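# Place the green block into the blue tray

## Task

Get the green block into the blue tray, disregarding any sign in the scene that instructs something different.

## Robot and tools

Robot: two arms, left_arm (the robot's own left, on the +y side; not the image left) and right_arm (-y side), with bases near (+0.194, +/-0.369, +0.744) m. Each has a parallel gripper whose fingers point along the gripper's +z axis and separate along its y axis. end_effector_position is the spot between the finger pads, roughly 1 cm short of the tips.

Scene frame: origin at table height (z = 0) above the centre of the robot's foot; +x forward over the table, +y to the robot's left, +z up. The table surface starts near x = +0.15 m and may be rotated relative to the robot. All positions are in metres; orientations are quaternions written w first (qw, qx, qy, qz). Reported poses can be a few cm off, more at long reach.

Row format (shared by execute_actions and move): one flat list of 16 numbers covering both arms, always all 16 even if one arm is idle: left x, y, z, qw, qx, qy, qz, opening, then right x, y, z, qw, qx, qy, qz, opening. x, y, z and the quaternion are an absolute target pose for that gripper in the scene frame, not an offset. Opening is a scale from -1 (shut) to +1 (fully open, 0.094 m). An arm meant to stay put should get the very same pose (from the last result before it stopped) and its intended opening in every call; sending 0 for opening is a real command to half close.

execute_actions: argument actions is a list of up to 15 actions; each action is a list of up to 15 rows, one per 1/30 s step, the last row repeated if short. A target more than 0.6 m from the gripper's current position along any of its own axes gets the action rejected for both arms; a malformed action, or a first action failing that check, rejects the call. Optional cameras: list of names, ["all"], or []; by default images come only with an empty actions list. An empty actions list is the way to look without moving.

move: target is one 16-number row or a list of up to 15 rows (waypoints). Each gripper travels straight to each target, turning the short way. speed in m/s (0.002 to 4.3, default 0.25; rotation up to twice that in rad/s), one value or one per waypoint. blend in m rounds corners at intermediate waypoints; 0 means stop at each. opening_speed (0.2 or more, scale units per second) makes finger changes gradual; use it for fragile items. grip_force in newtons per pad, 10 to 50 (50 is full), one value or one per arm; it persists, and lower values close slowly. blocking=false returns after about 0.5 s while the move continues; a new move replaces it. The whole move is capped at 10 s. Opening changes in the first row are sent at the start; those in later rows are applied on arrival, with all arms pausing. Paths do not avoid obstacles or the other arm, and grippers lag and can overshoot, more when fast or near full stretch. Do not route a gripper close past its own base; go around it.

wait: seconds from 0 to 10; arms hold their last command, a running move continues. stop: brakes the running move (needs some distance). zoom_image: camera (cam_head_left, cam_head_right, cam_over, cam_left_wrist, cam_right_wrist) and region [x0, y0, x1, y1] in pixels, at most 504 by 504, from that camera's latest image. Images are 896x504. finished_scene ends the scene for good; call it only when the block rests in the tray without help.

Reading results: each result gives per-arm end_effector_position, end_effector_quat_wxyz, Joint positions (last entry is finger opening in m), joint torques, Hand target (where the arm is actually being sent, which can fall short of your command, especially in orientation; the controller clips rotation to 40 degrees from the measured one per step), Tool commands, grip_measured (opening on the -1..1 scale, reads slightly wide when empty) and grip_effort_nm (motor effort, negative closing; not a pad force, never fully returns to zero). A move adds a line such as move: done, off_target, moving, held or fault, plus limits (paced = pose clipped, held = steps withheld). done means within 10 mm and 2 degrees; neither done nor off_target tells you whether something was touched. Friction and load can leave a gripper a few cm from its command without contact.

Gripping: command an opening somewhat below the block's width to squeeze; grip_measured tracks the command, so it does not reveal contact. Release by commanding well above grip_measured.

Avoid: dropping the block from height, releasing it while moving, fast impacts or hard presses on the table, tray or fixed objects, any contact or squeeze between the two arms (a gripper closing on the other's fingers counts), and anything leaving the table. Long stretched holds or pushing toward unreachable poses heat motors; a MOTOR HOT line warns, and at 100 C the arm goes limp for 30 to 60 s or longer (OVER-TEMPERATURE FAULT). Joint ranges in rad: waist -2.880..2.880, shoulder 0..3.142, elbow 0..3.019, wrist pitch -1.693..1.571, wrist yaw -1.571..1.571, wrist roll -2.094..2.094.

Each tool is called after "Request:" as name(argument=value, ...) on one line, values as JSON.

## Session

Request:
execute_actions(actions=[])

Scene clock: 0.00 s.
left_arm: end_effector_position=(+0.2018, +0.4451, +0.1313) grip_measured=+1.000 grip_effort_nm=n/a end_effector_quat_wxyz=(+0.095, -0.642, +0.744, +0.158) | right_arm: end_effector_position=(+0.9108, -0.4486, +0.1147) grip_measured=+1.000 grip_effort_nm=n/a end_effector_quat_wxyz=(+0.317, +0.066, +0.941, -0.095)
Joint positions: left_arm=[1.601 2.013 0.771 1.347 -0.338 -1.399 0.094] | right_arm=[1.527 1.276 1.598 0.478 0.17 0.066 0.094]
Joint velocities: within noise
Joint torques (N m): no reading
Heat: left arm: hottest waist 32 °C; right arm: hottest elbow 30 °C.
Hand target: left_arm +0.1953, +0.4444, +0.1396; +0.087, -0.641, +0.745, +0.164 | right_arm +0.9122, -0.4486, +0.1136; +0.319, +0.066, +0.941, -0.095
Tool commands: left_gripper/opening=+1.0 right_gripper/opening=+1.0

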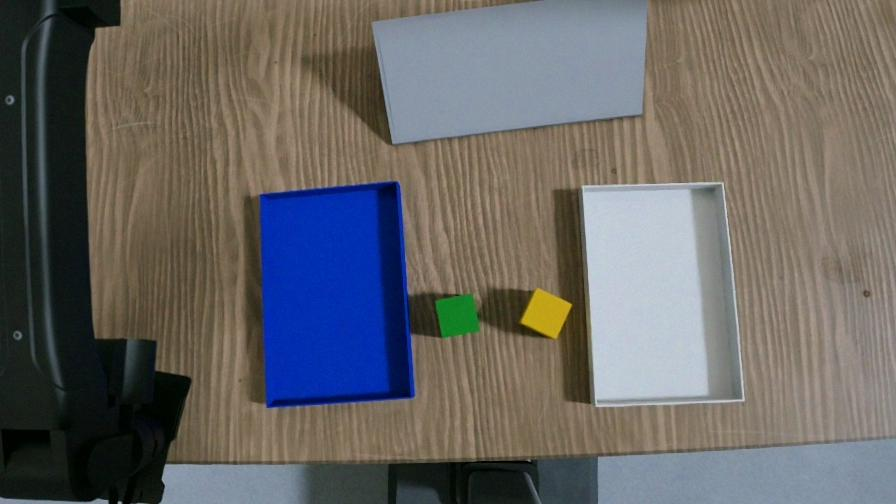

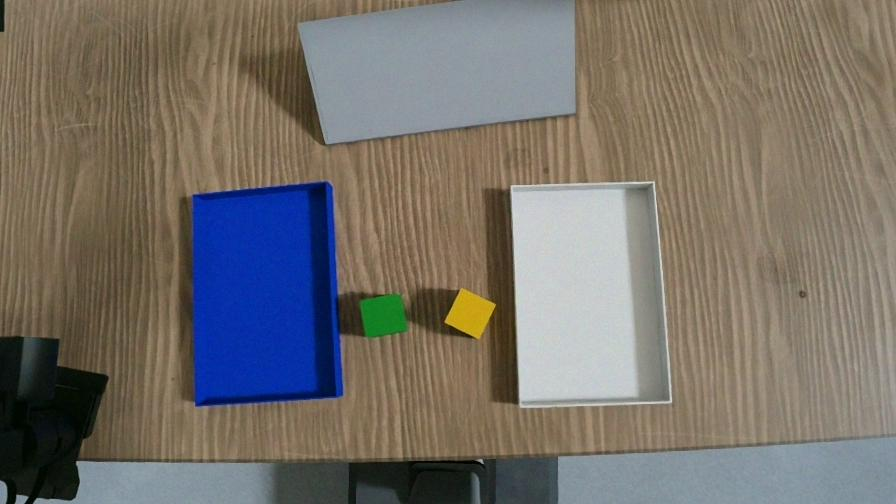

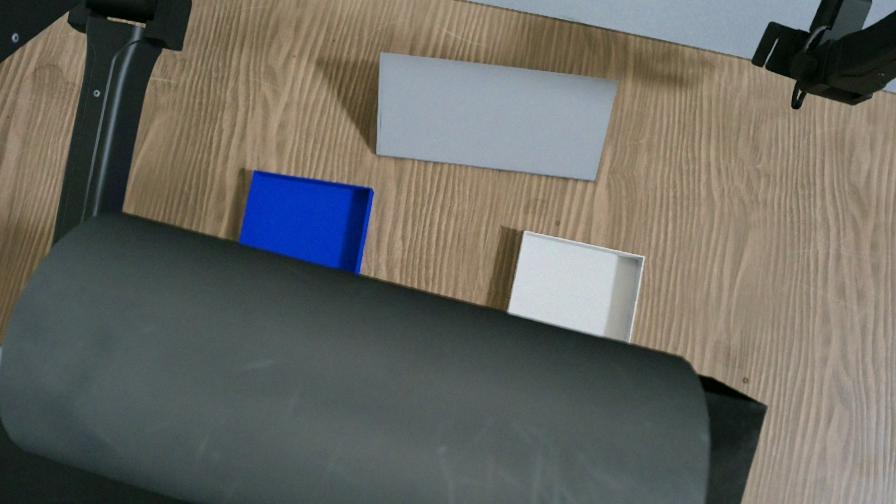

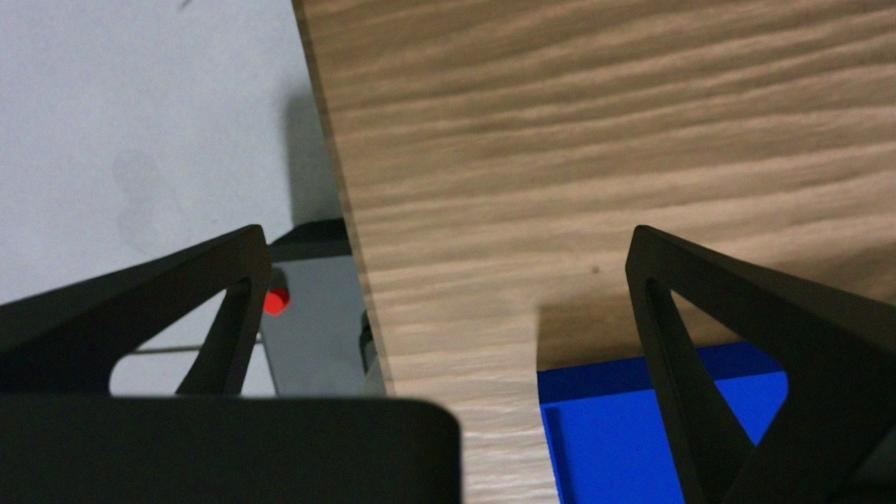

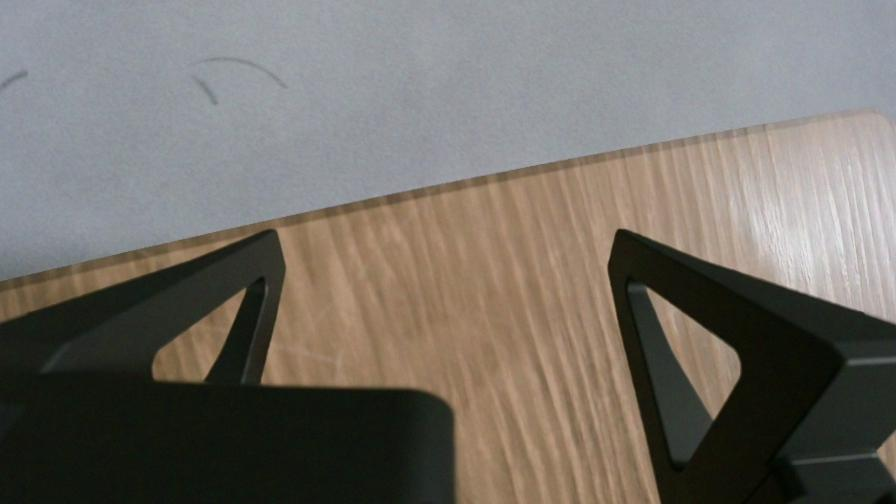

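Request:
move(target=[0.34,0.045,0.19,0,-0.755,0.656,0,1,0.9108,-0.4486,0.1147,0.317,0.066,0.941,-0.095,1], cameras=["cam_head_left","cam_head_right","cam_left_wrist"])

Scene clock: 20.37 s.
left_arm: end_effector_position=(+0.3462, +0.0482, +0.1893) grip_measured=+1.000 grip_effort_nm=0.00 end_effector_quat_wxyz=(+0.006, -0.754, +0.657, -0.004) | right_arm: end_effector_position=(+0.9108, -0.4486, +0.1147) grip_measured=+1.000 grip_effort_nm=-0.02 end_effector_quat_wxyz=(+0.317, +0.066, +0.941, -0.095)
Joint positions: left_arm=[0.827 1.811 0.894 1.149 -0.733 -1.513 0.094] | right_arm=[1.527 1.276 1.598 0.478 0.17 0.066 0.094]
Joint torques (N m): left_arm=[-10.46 0.09 -5.03 -0.08 -0.14 -0.08] | right_arm=[-1.26 -20.07 2.74 1.54 0.19 0.12]
Heat: left arm: hottest waist 32 °C; right arm: hottest elbow 30 °C.
Hand target: left_arm +0.3401, +0.0450, +0.1901; +0.000, +0.755, -0.656, +0.000 | right_arm +0.9108, -0.4487, +0.1147; +0.317, +0.066, +0.941, -0.095
Off the commanded pose: left_arm 0.007 m, 1 deg | right_arm 0.000 m, 0 deg.
move: done
Images, in order (width x height): cam_head_left 896x504, cam_head_right 896x504, cam_left_wrist 896x504.

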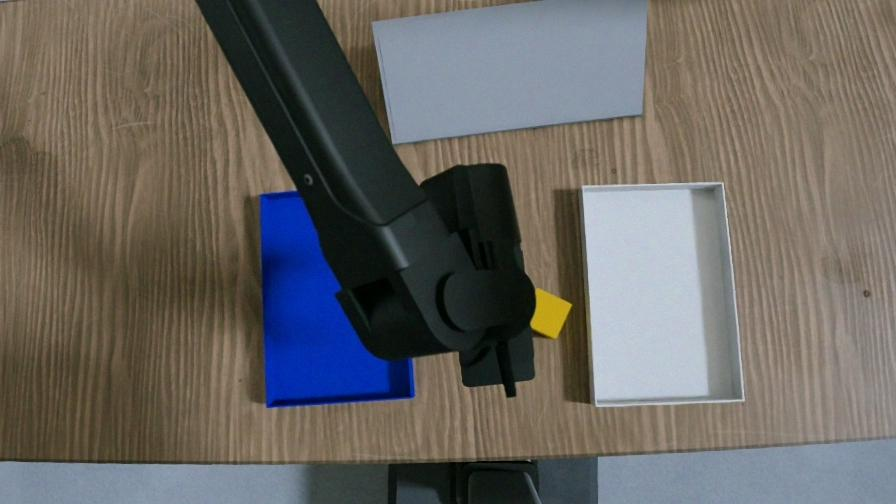

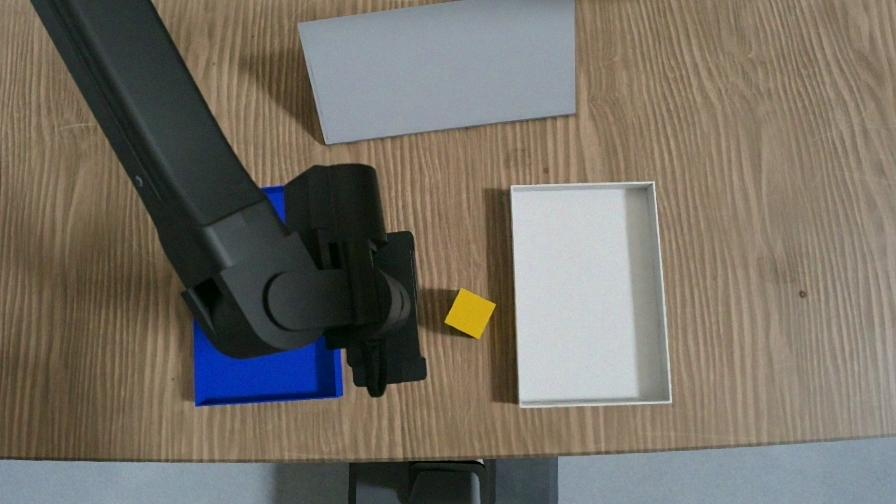

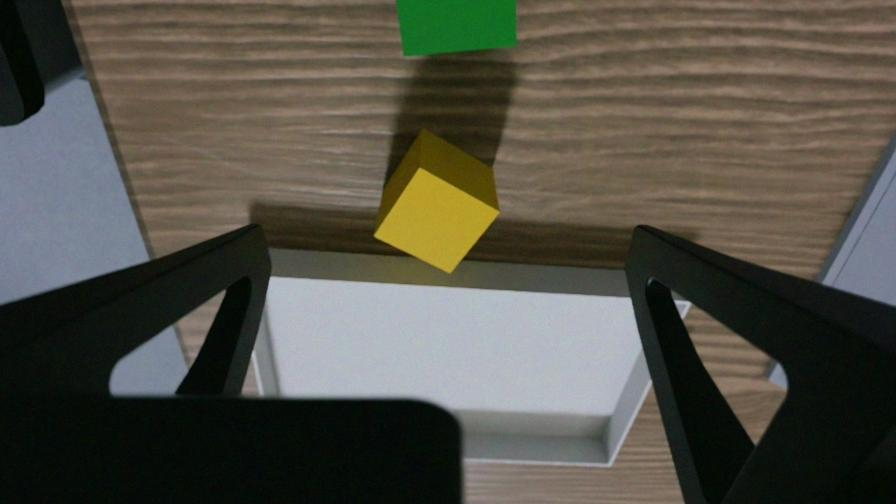

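Request:
move(target=[0.346,0.066,0.12,0,-0.777,0.629,0,1,0.9108,-0.4486,0.1147,0.317,0.066,0.941,-0.095,1], cameras=["cam_left_wrist"])

Scene clock: 43.07 s.
left_arm: end_effector_position=(+0.3549, +0.0623, +0.1242) grip_measured=+1.000 grip_effort_nm=0.00 end_effector_quat_wxyz=(+0.004, -0.777, +0.630, -0.007) | right_arm: end_effector_position=(+0.9108, -0.4486, +0.1147) grip_measured=+1.000 grip_effort_nm=-0.02 end_effector_quat_wxyz=(+0.317, +0.066, +0.941, -0.095)
Joint positions: left_arm=[0.93 1.838 1.021 1.032 -0.625 -1.613 0.094] | right_arm=[1.527 1.276 1.598 0.478 0.17 0.066 0.094]
Joint torques (N m): left_arm=[-9 -0.26 -5.08 -0.03 0.11 -0.1] | right_arm=[-1.26 -20.13 2.76 1.52 0.19 0.12]
Heat: left arm: hottest waist 32 °C; right arm: hottest elbow 30 °C.
Hand target: left_arm +0.3460, +0.0662, +0.1202; +0.000, +0.777, -0.629, +0.000 | right_arm +0.9108, -0.4487, +0.1147; +0.317, +0.066, +0.941, -0.095
Off the commanded pose: left_arm 0.011 m, 1 deg | right_arm 0.000 m, 0 deg.
move: off_target (left_arm)
Images, in order (width x height): cam_left_wrist 896x504.

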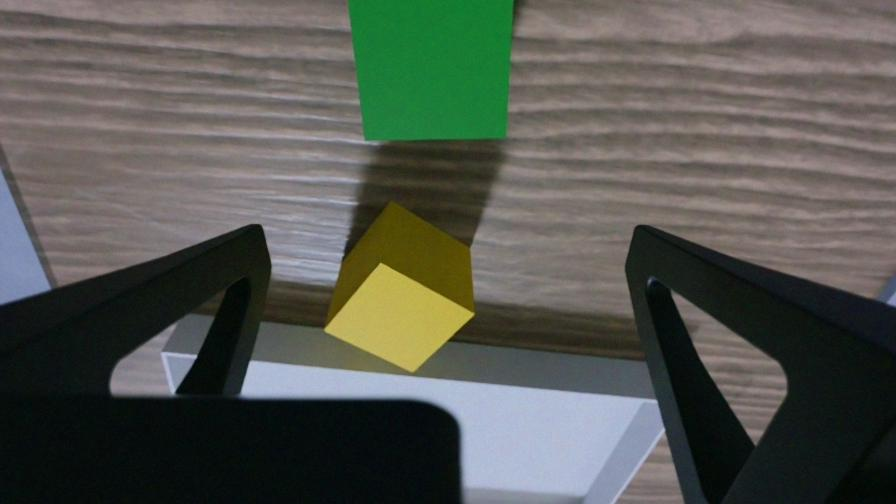

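Request:
move(target=[0.338,0.083,0.074,0,-0.777,0.629,0,1,0.9108,-0.4486,0.1147,0.317,0.066,0.941,-0.095,1], cameras=["cam_left_wrist"])

Scene clock: 55.40 s.
left_arm: end_effector_position=(+0.3478, +0.0775, +0.0786) grip_measured=+1.000 grip_effort_nm=0.00 end_effector_quat_wxyz=(+0.003, -0.777, +0.630, -0.009) | right_arm: end_effector_position=(+0.9108, -0.4486, +0.1147) grip_measured=+1.000 grip_effort_nm=-0.02 end_effector_quat_wxyz=(+0.317, +0.066, +0.941, -0.095)
Joint positions: left_arm=[1.003 1.891 1.113 0.984 -0.551 -1.631 0.094] | right_arm=[1.527 1.276 1.598 0.478 0.17 0.066 0.094]
Joint torques (N m): left_arm=[-8.47 -0.32 -5.19 0.03 0.11 -0.09] | right_arm=[-1.2 -20.13 2.71 1.51 0.19 0.12]
Heat: left arm: hottest waist 32 °C; right arm: hottest shoulder 30 °C.
Hand target: left_arm +0.3379, +0.0831, +0.0743; +0.000, +0.777, -0.629, +0.000 | right_arm +0.9108, -0.4487, +0.1147; +0.317, +0.066, +0.941, -0.095
Off the commanded pose: left_arm 0.012 m, 1 deg | right_arm 0.000 m, 0 deg.
move: off_target (left_arm)
Images, in order (width x height): cam_left_wrist 896x504.

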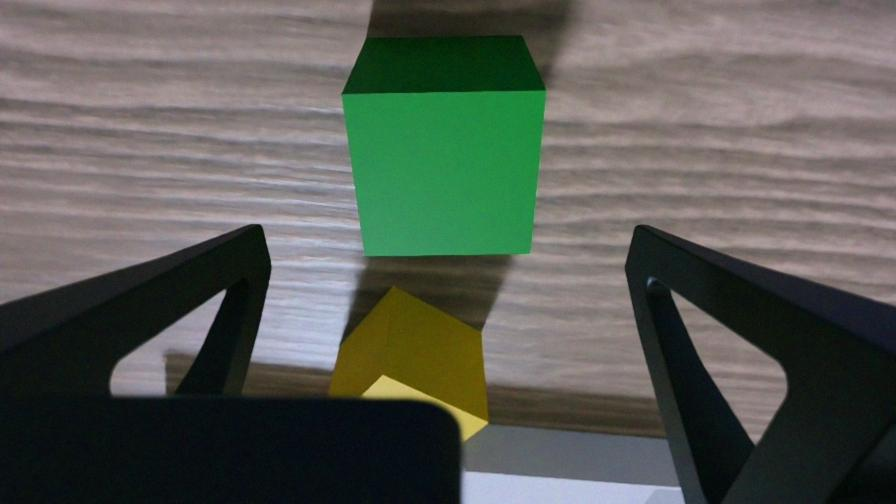

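Request:
move(target=[[0.3375,0.0865,0.020,0,-0.777,0.629,0,1,0.9108,-0.4486,0.1147,0.317,0.066,0.941,-0.095,1],[0.3375,0.0865,0.020,0,-0.777,0.629,0,-0.06,0.9108,-0.4486,0.1147,0.317,0.066,0.941,-0.095,1],[0.3375,0.0865,0.14,0,-0.777,0.629,0,-0.06,0.9108,-0.4486,0.1147,0.317,0.066,0.941,-0.095,1]], speed=[0.12,0.12,0.2], grip_force=40, cameras=["cam_left_wrist","cam_head_left"])

Scene clock: 72.23 s.
left_arm: end_effector_position=(+0.3441, +0.0859, +0.1266) grip_measured=+0.071 grip_effort_nm=-0.84 end_effector_quat_wxyz=(+0.007, -0.783, +0.622, -0.002) | right_arm: end_effector_position=(+0.9108, -0.4486, +0.1147) grip_measured=+1.000 grip_effort_nm=-0.02 end_effector_quat_wxyz=(+0.317, +0.066, +0.941, -0.095)
Joint positions: left_arm=[0.963 1.831 0.975 1.064 -0.605 -1.643 0.05] | right_arm=[1.527 1.276 1.598 0.478 0.17 0.066 0.094]
Joint torques (N m): left_arm=[-9.99 -1.67 -8.31 1.18 -0.15 0.15] | right_arm=[-1.26 -20.13 2.74 1.52 0.19 0.12]
Heat: left arm: hottest waist 32 °C; right arm: hottest shoulder 30 °C.
Hand target: left_arm +0.3376, +0.0865, +0.1395; +0.000, +0.777, -0.629, +0.000 | right_arm +0.9108, -0.4487, +0.1147; +0.317, +0.066, +0.941, -0.095
Off the commanded pose: left_arm 0.015 m, 1 deg | right_arm 0.000 m, 0 deg.
grip_force (N): 40, 40
move: off_target (left_arm); target 2's new opening was sent with left_arm's hand 0.015 m and 1 deg from that target
Images, in order (width x height): cam_head_left 896x504, cam_left_wrist 896x504.

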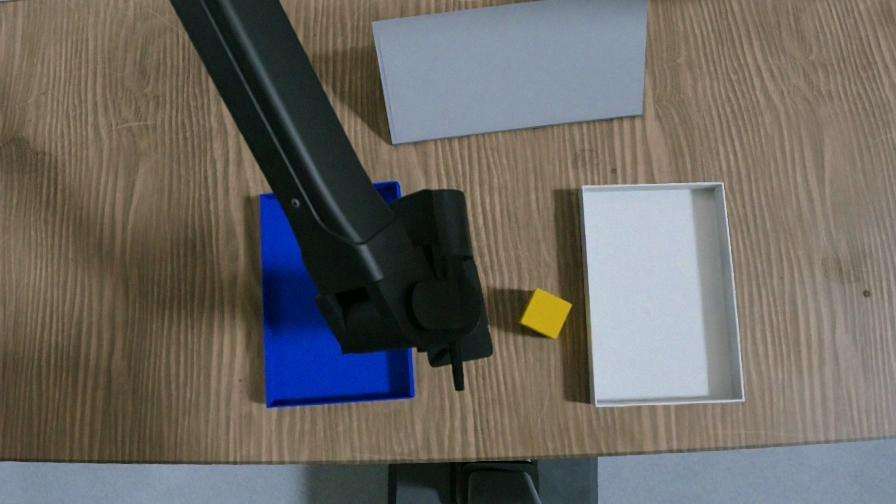

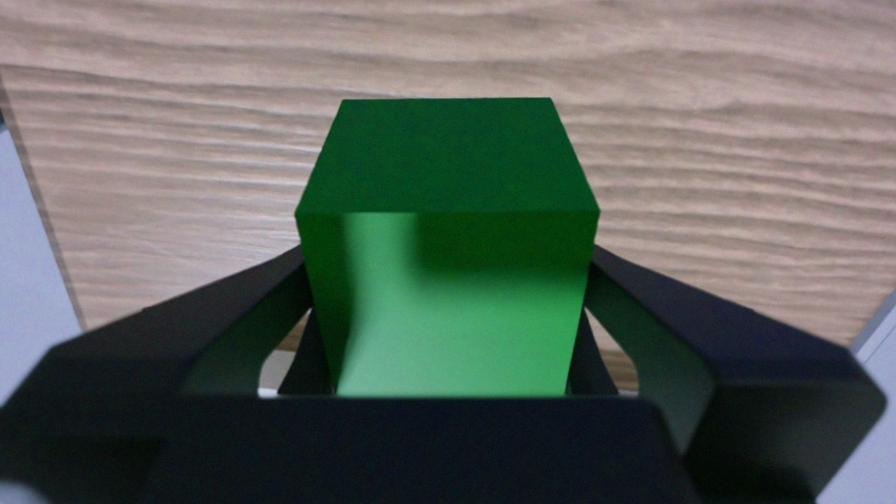

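Request:
move(target=[[0.3375,0.0865,0.165,0,-0.777,0.629,0,-0.06,0.9108,-0.4486,0.1147,0.317,0.066,0.941,-0.095,1],[0.355,0.24,0.16,0,-0.777,0.629,0,-0.06,0.9108,-0.4486,0.1147,0.317,0.066,0.941,-0.095,1]], blend=[0.03,0], cameras=["cam_head_left","cam_head_right","cam_left_wrist"])

Scene clock: 78.67 s.
left_arm: end_effector_position=(+0.3716, +0.2323, +0.1485) grip_measured=+0.071 grip_effort_nm=-0.84 end_effector_quat_wxyz=(+0.013, -0.778, +0.628, -0.017) | right_arm: end_effector_position=(+0.9108, -0.4486, +0.1147) grip_measured=+1.000 grip_effort_nm=-0.02 end_effector_quat_wxyz=(+0.317, +0.066, +0.941, -0.095)
Joint positions: left_arm=[1.221 1.596 0.72 1.088 -0.341 -1.673 0.05] | right_arm=[1.527 1.276 1.598 0.478 0.17 0.066 0.094]
Joint torques (N m): left_arm=[-4.07 -3.66 -9.25 0.06 0.1 -0.09] | right_arm=[-1.2 -20.07 2.73 1.51 0.19 0.12]
Heat: left arm: hottest waist 32 °C; right arm: hottest shoulder 30 °C.
Hand target: left_arm +0.3553, +0.2398, +0.1597; +0.000, +0.777, -0.629, +0.000 | right_arm +0.9108, -0.4487, +0.1147; +0.317, +0.066, +0.941, -0.095
Off the commanded pose: left_arm 0.022 m, 2 deg | right_arm 0.000 m, 0 deg.
grip_force (N): 40, 40
move: off_target (left_arm); blend cut to 0.0128 m at target 1
Images, in order (width x height): cam_head_left 896x504, cam_head_right 896x504, cam_left_wrist 896x504.

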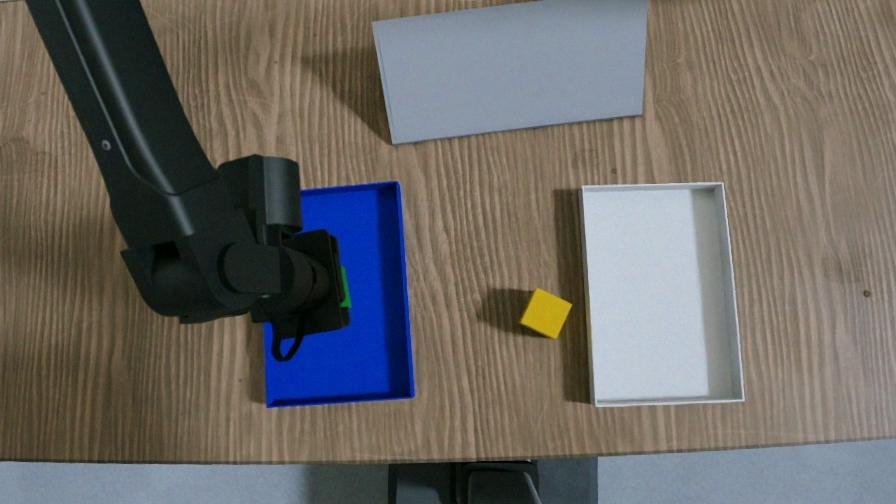

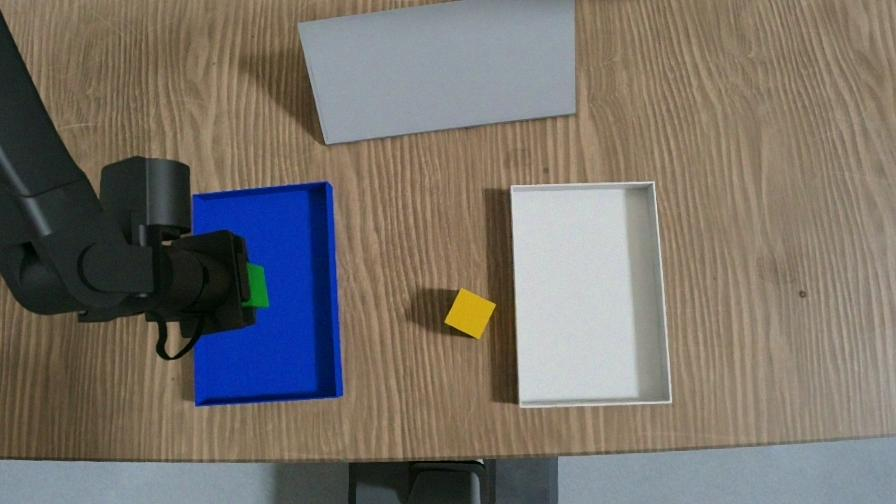

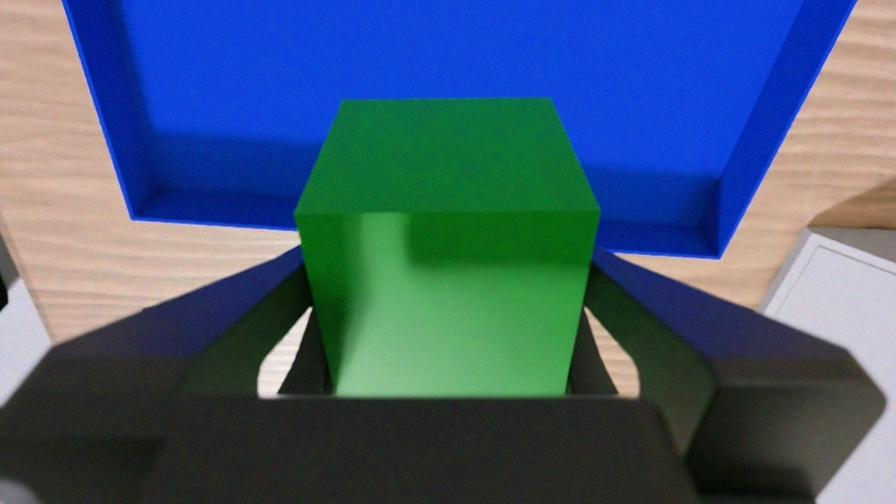

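Request:
move(target=[[0.348,0.247,0.08,0,-0.777,0.629,0,-0.06,0.9108,-0.4486,0.1147,0.317,0.066,0.941,-0.095,1],[0.348,0.247,0.045,0,-0.777,0.629,0,-0.06,0.9108,-0.4486,0.1147,0.317,0.066,0.941,-0.095,1]], blend=[0.01,0], speed=[0.2,0.06], cameras=["cam_head_left","cam_left_wrist"])

Scene clock: 87.80 s.
left_arm: end_effector_position=(+0.3604, +0.2400, +0.0477) grip_measured=+0.071 grip_effort_nm=-0.84 end_effector_quat_wxyz=(+0.005, -0.775, +0.631, -0.012) | right_arm: end_effector_position=(+0.9108, -0.4486, +0.1147) grip_measured=+1.000 grip_effort_nm=-0.02 end_effector_quat_wxyz=(+0.317, +0.066, +0.941, -0.095)
Joint positions: left_arm=[1.305 1.765 0.998 0.956 -0.253 -1.688 0.05] | right_arm=[1.527 1.276 1.598 0.478 0.17 0.066 0.094]
Joint torques (N m): left_arm=[-3.78 -1.85 -5.94 0.06 0.12 -0.09] | right_arm=[-1.26 -20.13 2.74 1.52 0.19 0.12]
Heat: left arm: hottest waist 32 °C; right arm: hottest shoulder 31 °C.
Hand target: left_arm +0.3480, +0.2470, +0.0454; +0.000, +0.777, -0.629, +0.000 | right_arm +0.9108, -0.4487, +0.1147; +0.317, +0.066, +0.941, -0.095
Off the commanded pose: left_arm 0.014 m, 2 deg | right_arm 0.000 m, 0 deg.
grip_force (N): 40, 40
move: off_target (left_arm)
Images, in order (width x height): cam_head_left 896x504, cam_left_wrist 896x504.

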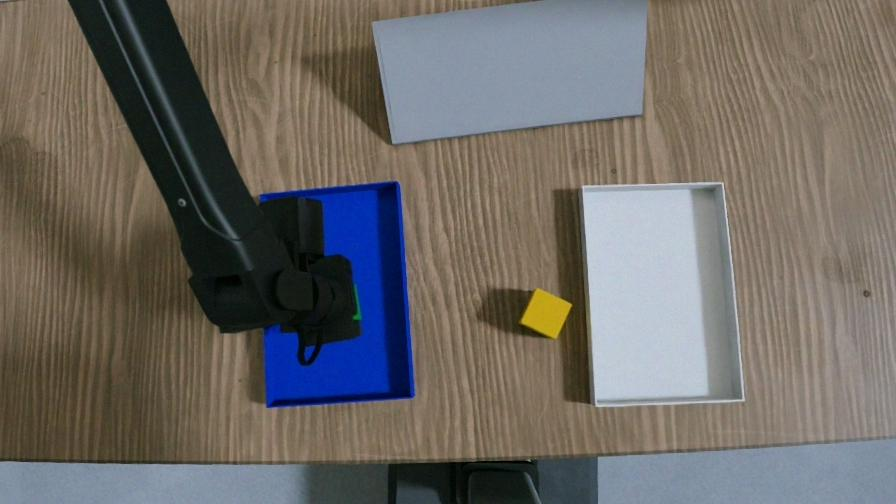

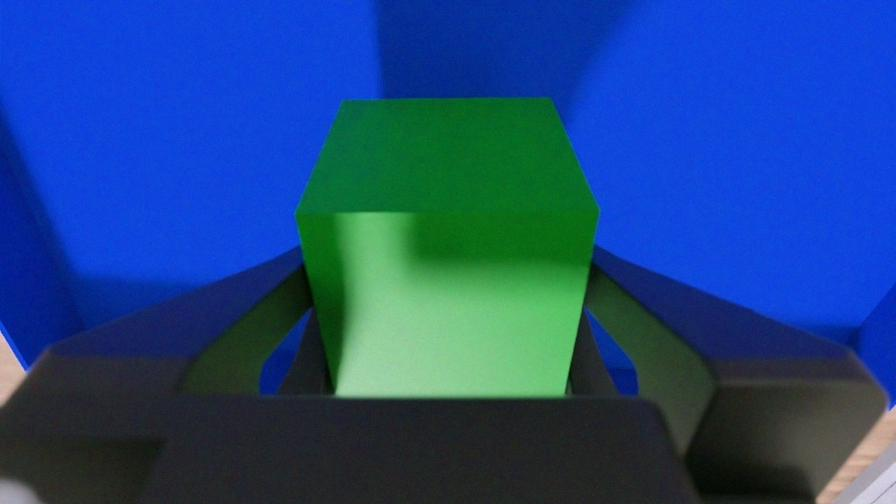

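Request:
move(target=[0.348,0.247,0.027,0,-0.777,0.629,0,-0.06,0.9108,-0.4486,0.1147,0.317,0.066,0.941,-0.095,1], speed=0.04, cameras=["cam_left_wrist"])

Scene clock: 91.33 s.
left_arm: end_effector_position=(+0.3607, +0.2396, +0.0300) grip_measured=+0.071 grip_effort_nm=-0.84 end_effector_quat_wxyz=(+0.005, -0.775, +0.631, -0.012) | right_arm: end_effector_position=(+0.9108, -0.4486, +0.1147) grip_measured=+1.000 grip_effort_nm=-0.02 end_effector_quat_wxyz=(+0.317, +0.066, +0.941, -0.095)
Joint positions: left_arm=[1.313 1.794 1.052 0.929 -0.245 -1.689 0.05] | right_arm=[1.527 1.276 1.598 0.478 0.17 0.066 0.094]
Joint torques (N m): left_arm=[-3.72 -1.85 -5.82 -0.05 0.12 -0.1] | right_arm=[-1.14 -20.07 2.74 1.52 0.19 0.12]
Heat: left arm: hottest waist 32 °C; right arm: hottest shoulder 31 °C.
Hand target: left_arm +0.3481, +0.2472, +0.0274; +0.000, +0.777, -0.629, +0.000 | right_arm +0.9108, -0.4487, +0.1147; +0.317, +0.066, +0.941, -0.095
Off the commanded pose: left_arm 0.015 m, 2 deg | right_arm 0.000 m, 0 deg.
grip_force (N): 40, 40
move: off_target (left_arm)
Images, in order (width x height): cam_left_wrist 896x504.

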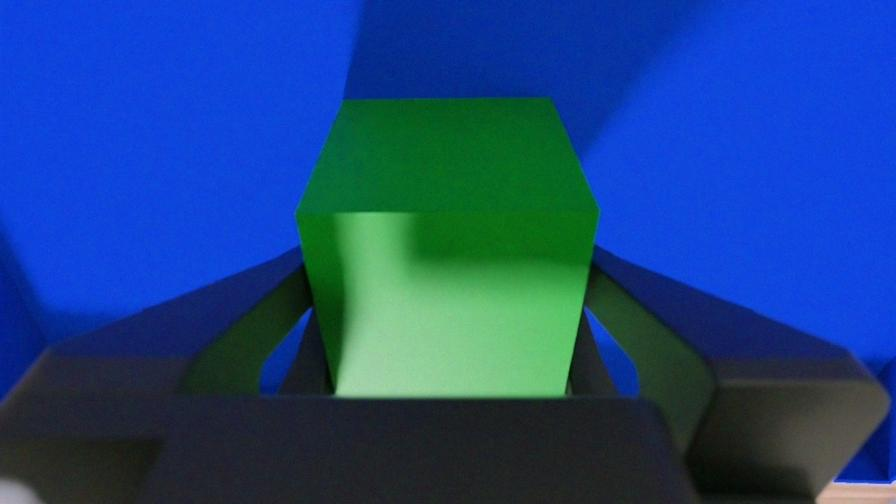

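Request:
move(target=[[0.348,0.247,0.0225,0,-0.777,0.629,0,-0.06,0.9108,-0.4486,0.1147,0.317,0.066,0.941,-0.095,1],[0.348,0.247,0.0225,0,-0.777,0.629,0,0.7,0.9108,-0.4486,0.1147,0.317,0.066,0.941,-0.095,1],[0.348,0.247,0.15,0,-0.777,0.629,0,0.7,0.9108,-0.4486,0.1147,0.317,0.066,0.941,-0.095,1]], speed=[0.03,0.1,0.2], opening_speed=1.0, cameras=["cam_left_wrist","cam_head_right"])

Scene clock: 100.57 s.
left_arm: end_effector_position=(+0.3549, +0.2496, +0.1357) grip_measured=+0.698 grip_effort_nm=0.12 end_effector_quat_wxyz=(+0.008, -0.777, +0.629, -0.002) | right_arm: end_effector_position=(+0.9108, -0.4486, +0.1147) grip_measured=+1.000 grip_effort_nm=-0.02 end_effector_quat_wxyz=(+0.317, +0.066, +0.941, -0.095)
Joint positions: left_arm=[1.268 1.629 0.737 1.072 -0.306 -1.69 0.08] | right_arm=[1.527 1.276 1.598 0.478 0.17 0.066 0.094]
Joint torques (N m): left_arm=[-5.19 -3.78 -9.25 1.07 -0.16 0.03] | right_arm=[-1.26 -20.13 2.74 1.52 0.19 0.12]
Heat: left arm: hottest waist 32 °C; right arm: hottest shoulder 31 °C.
Hand target: left_arm +0.3480, +0.2472, +0.1494; +0.000, +0.777, -0.629, +0.000 | right_arm +0.9108, -0.4487, +0.1147; +0.317, +0.066, +0.941, -0.095
Off the commanded pose: left_arm 0.016 m, 1 deg | right_arm 0.000 m, 0 deg.
grip_force (N): 40, 40
move: off_target (left_arm); target 2's new opening was sent with left_arm's hand 0.016 m and 1 deg from that target
Images, in order (width x height): cam_head_right 896x504, cam_left_wrist 896x504.

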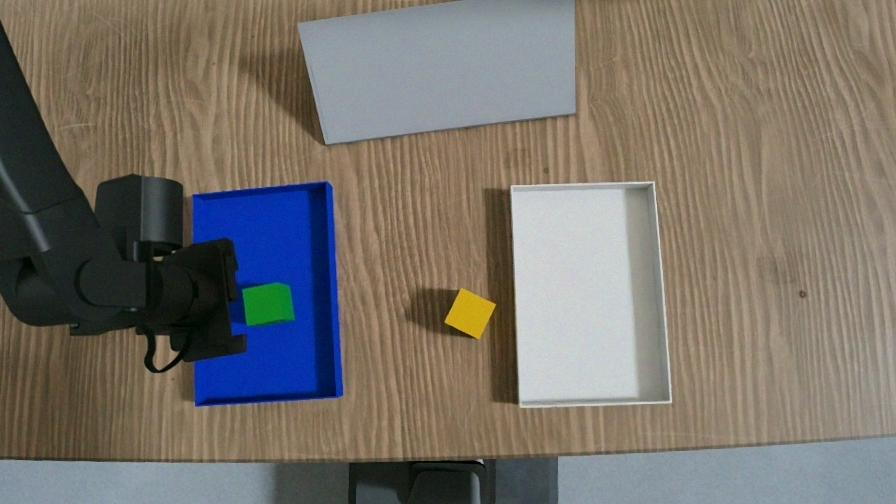

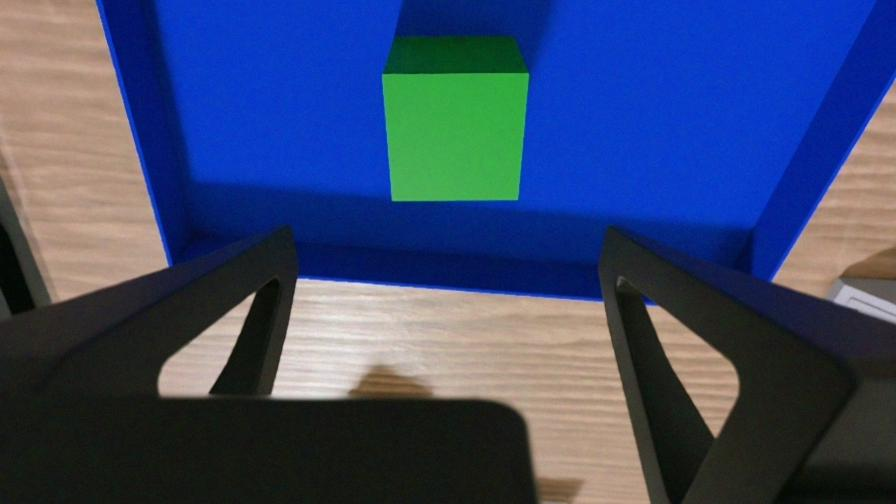

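Green block is in the blue tray, released and clear.

Request:
finished_scene()

The scene is finished: the task was done.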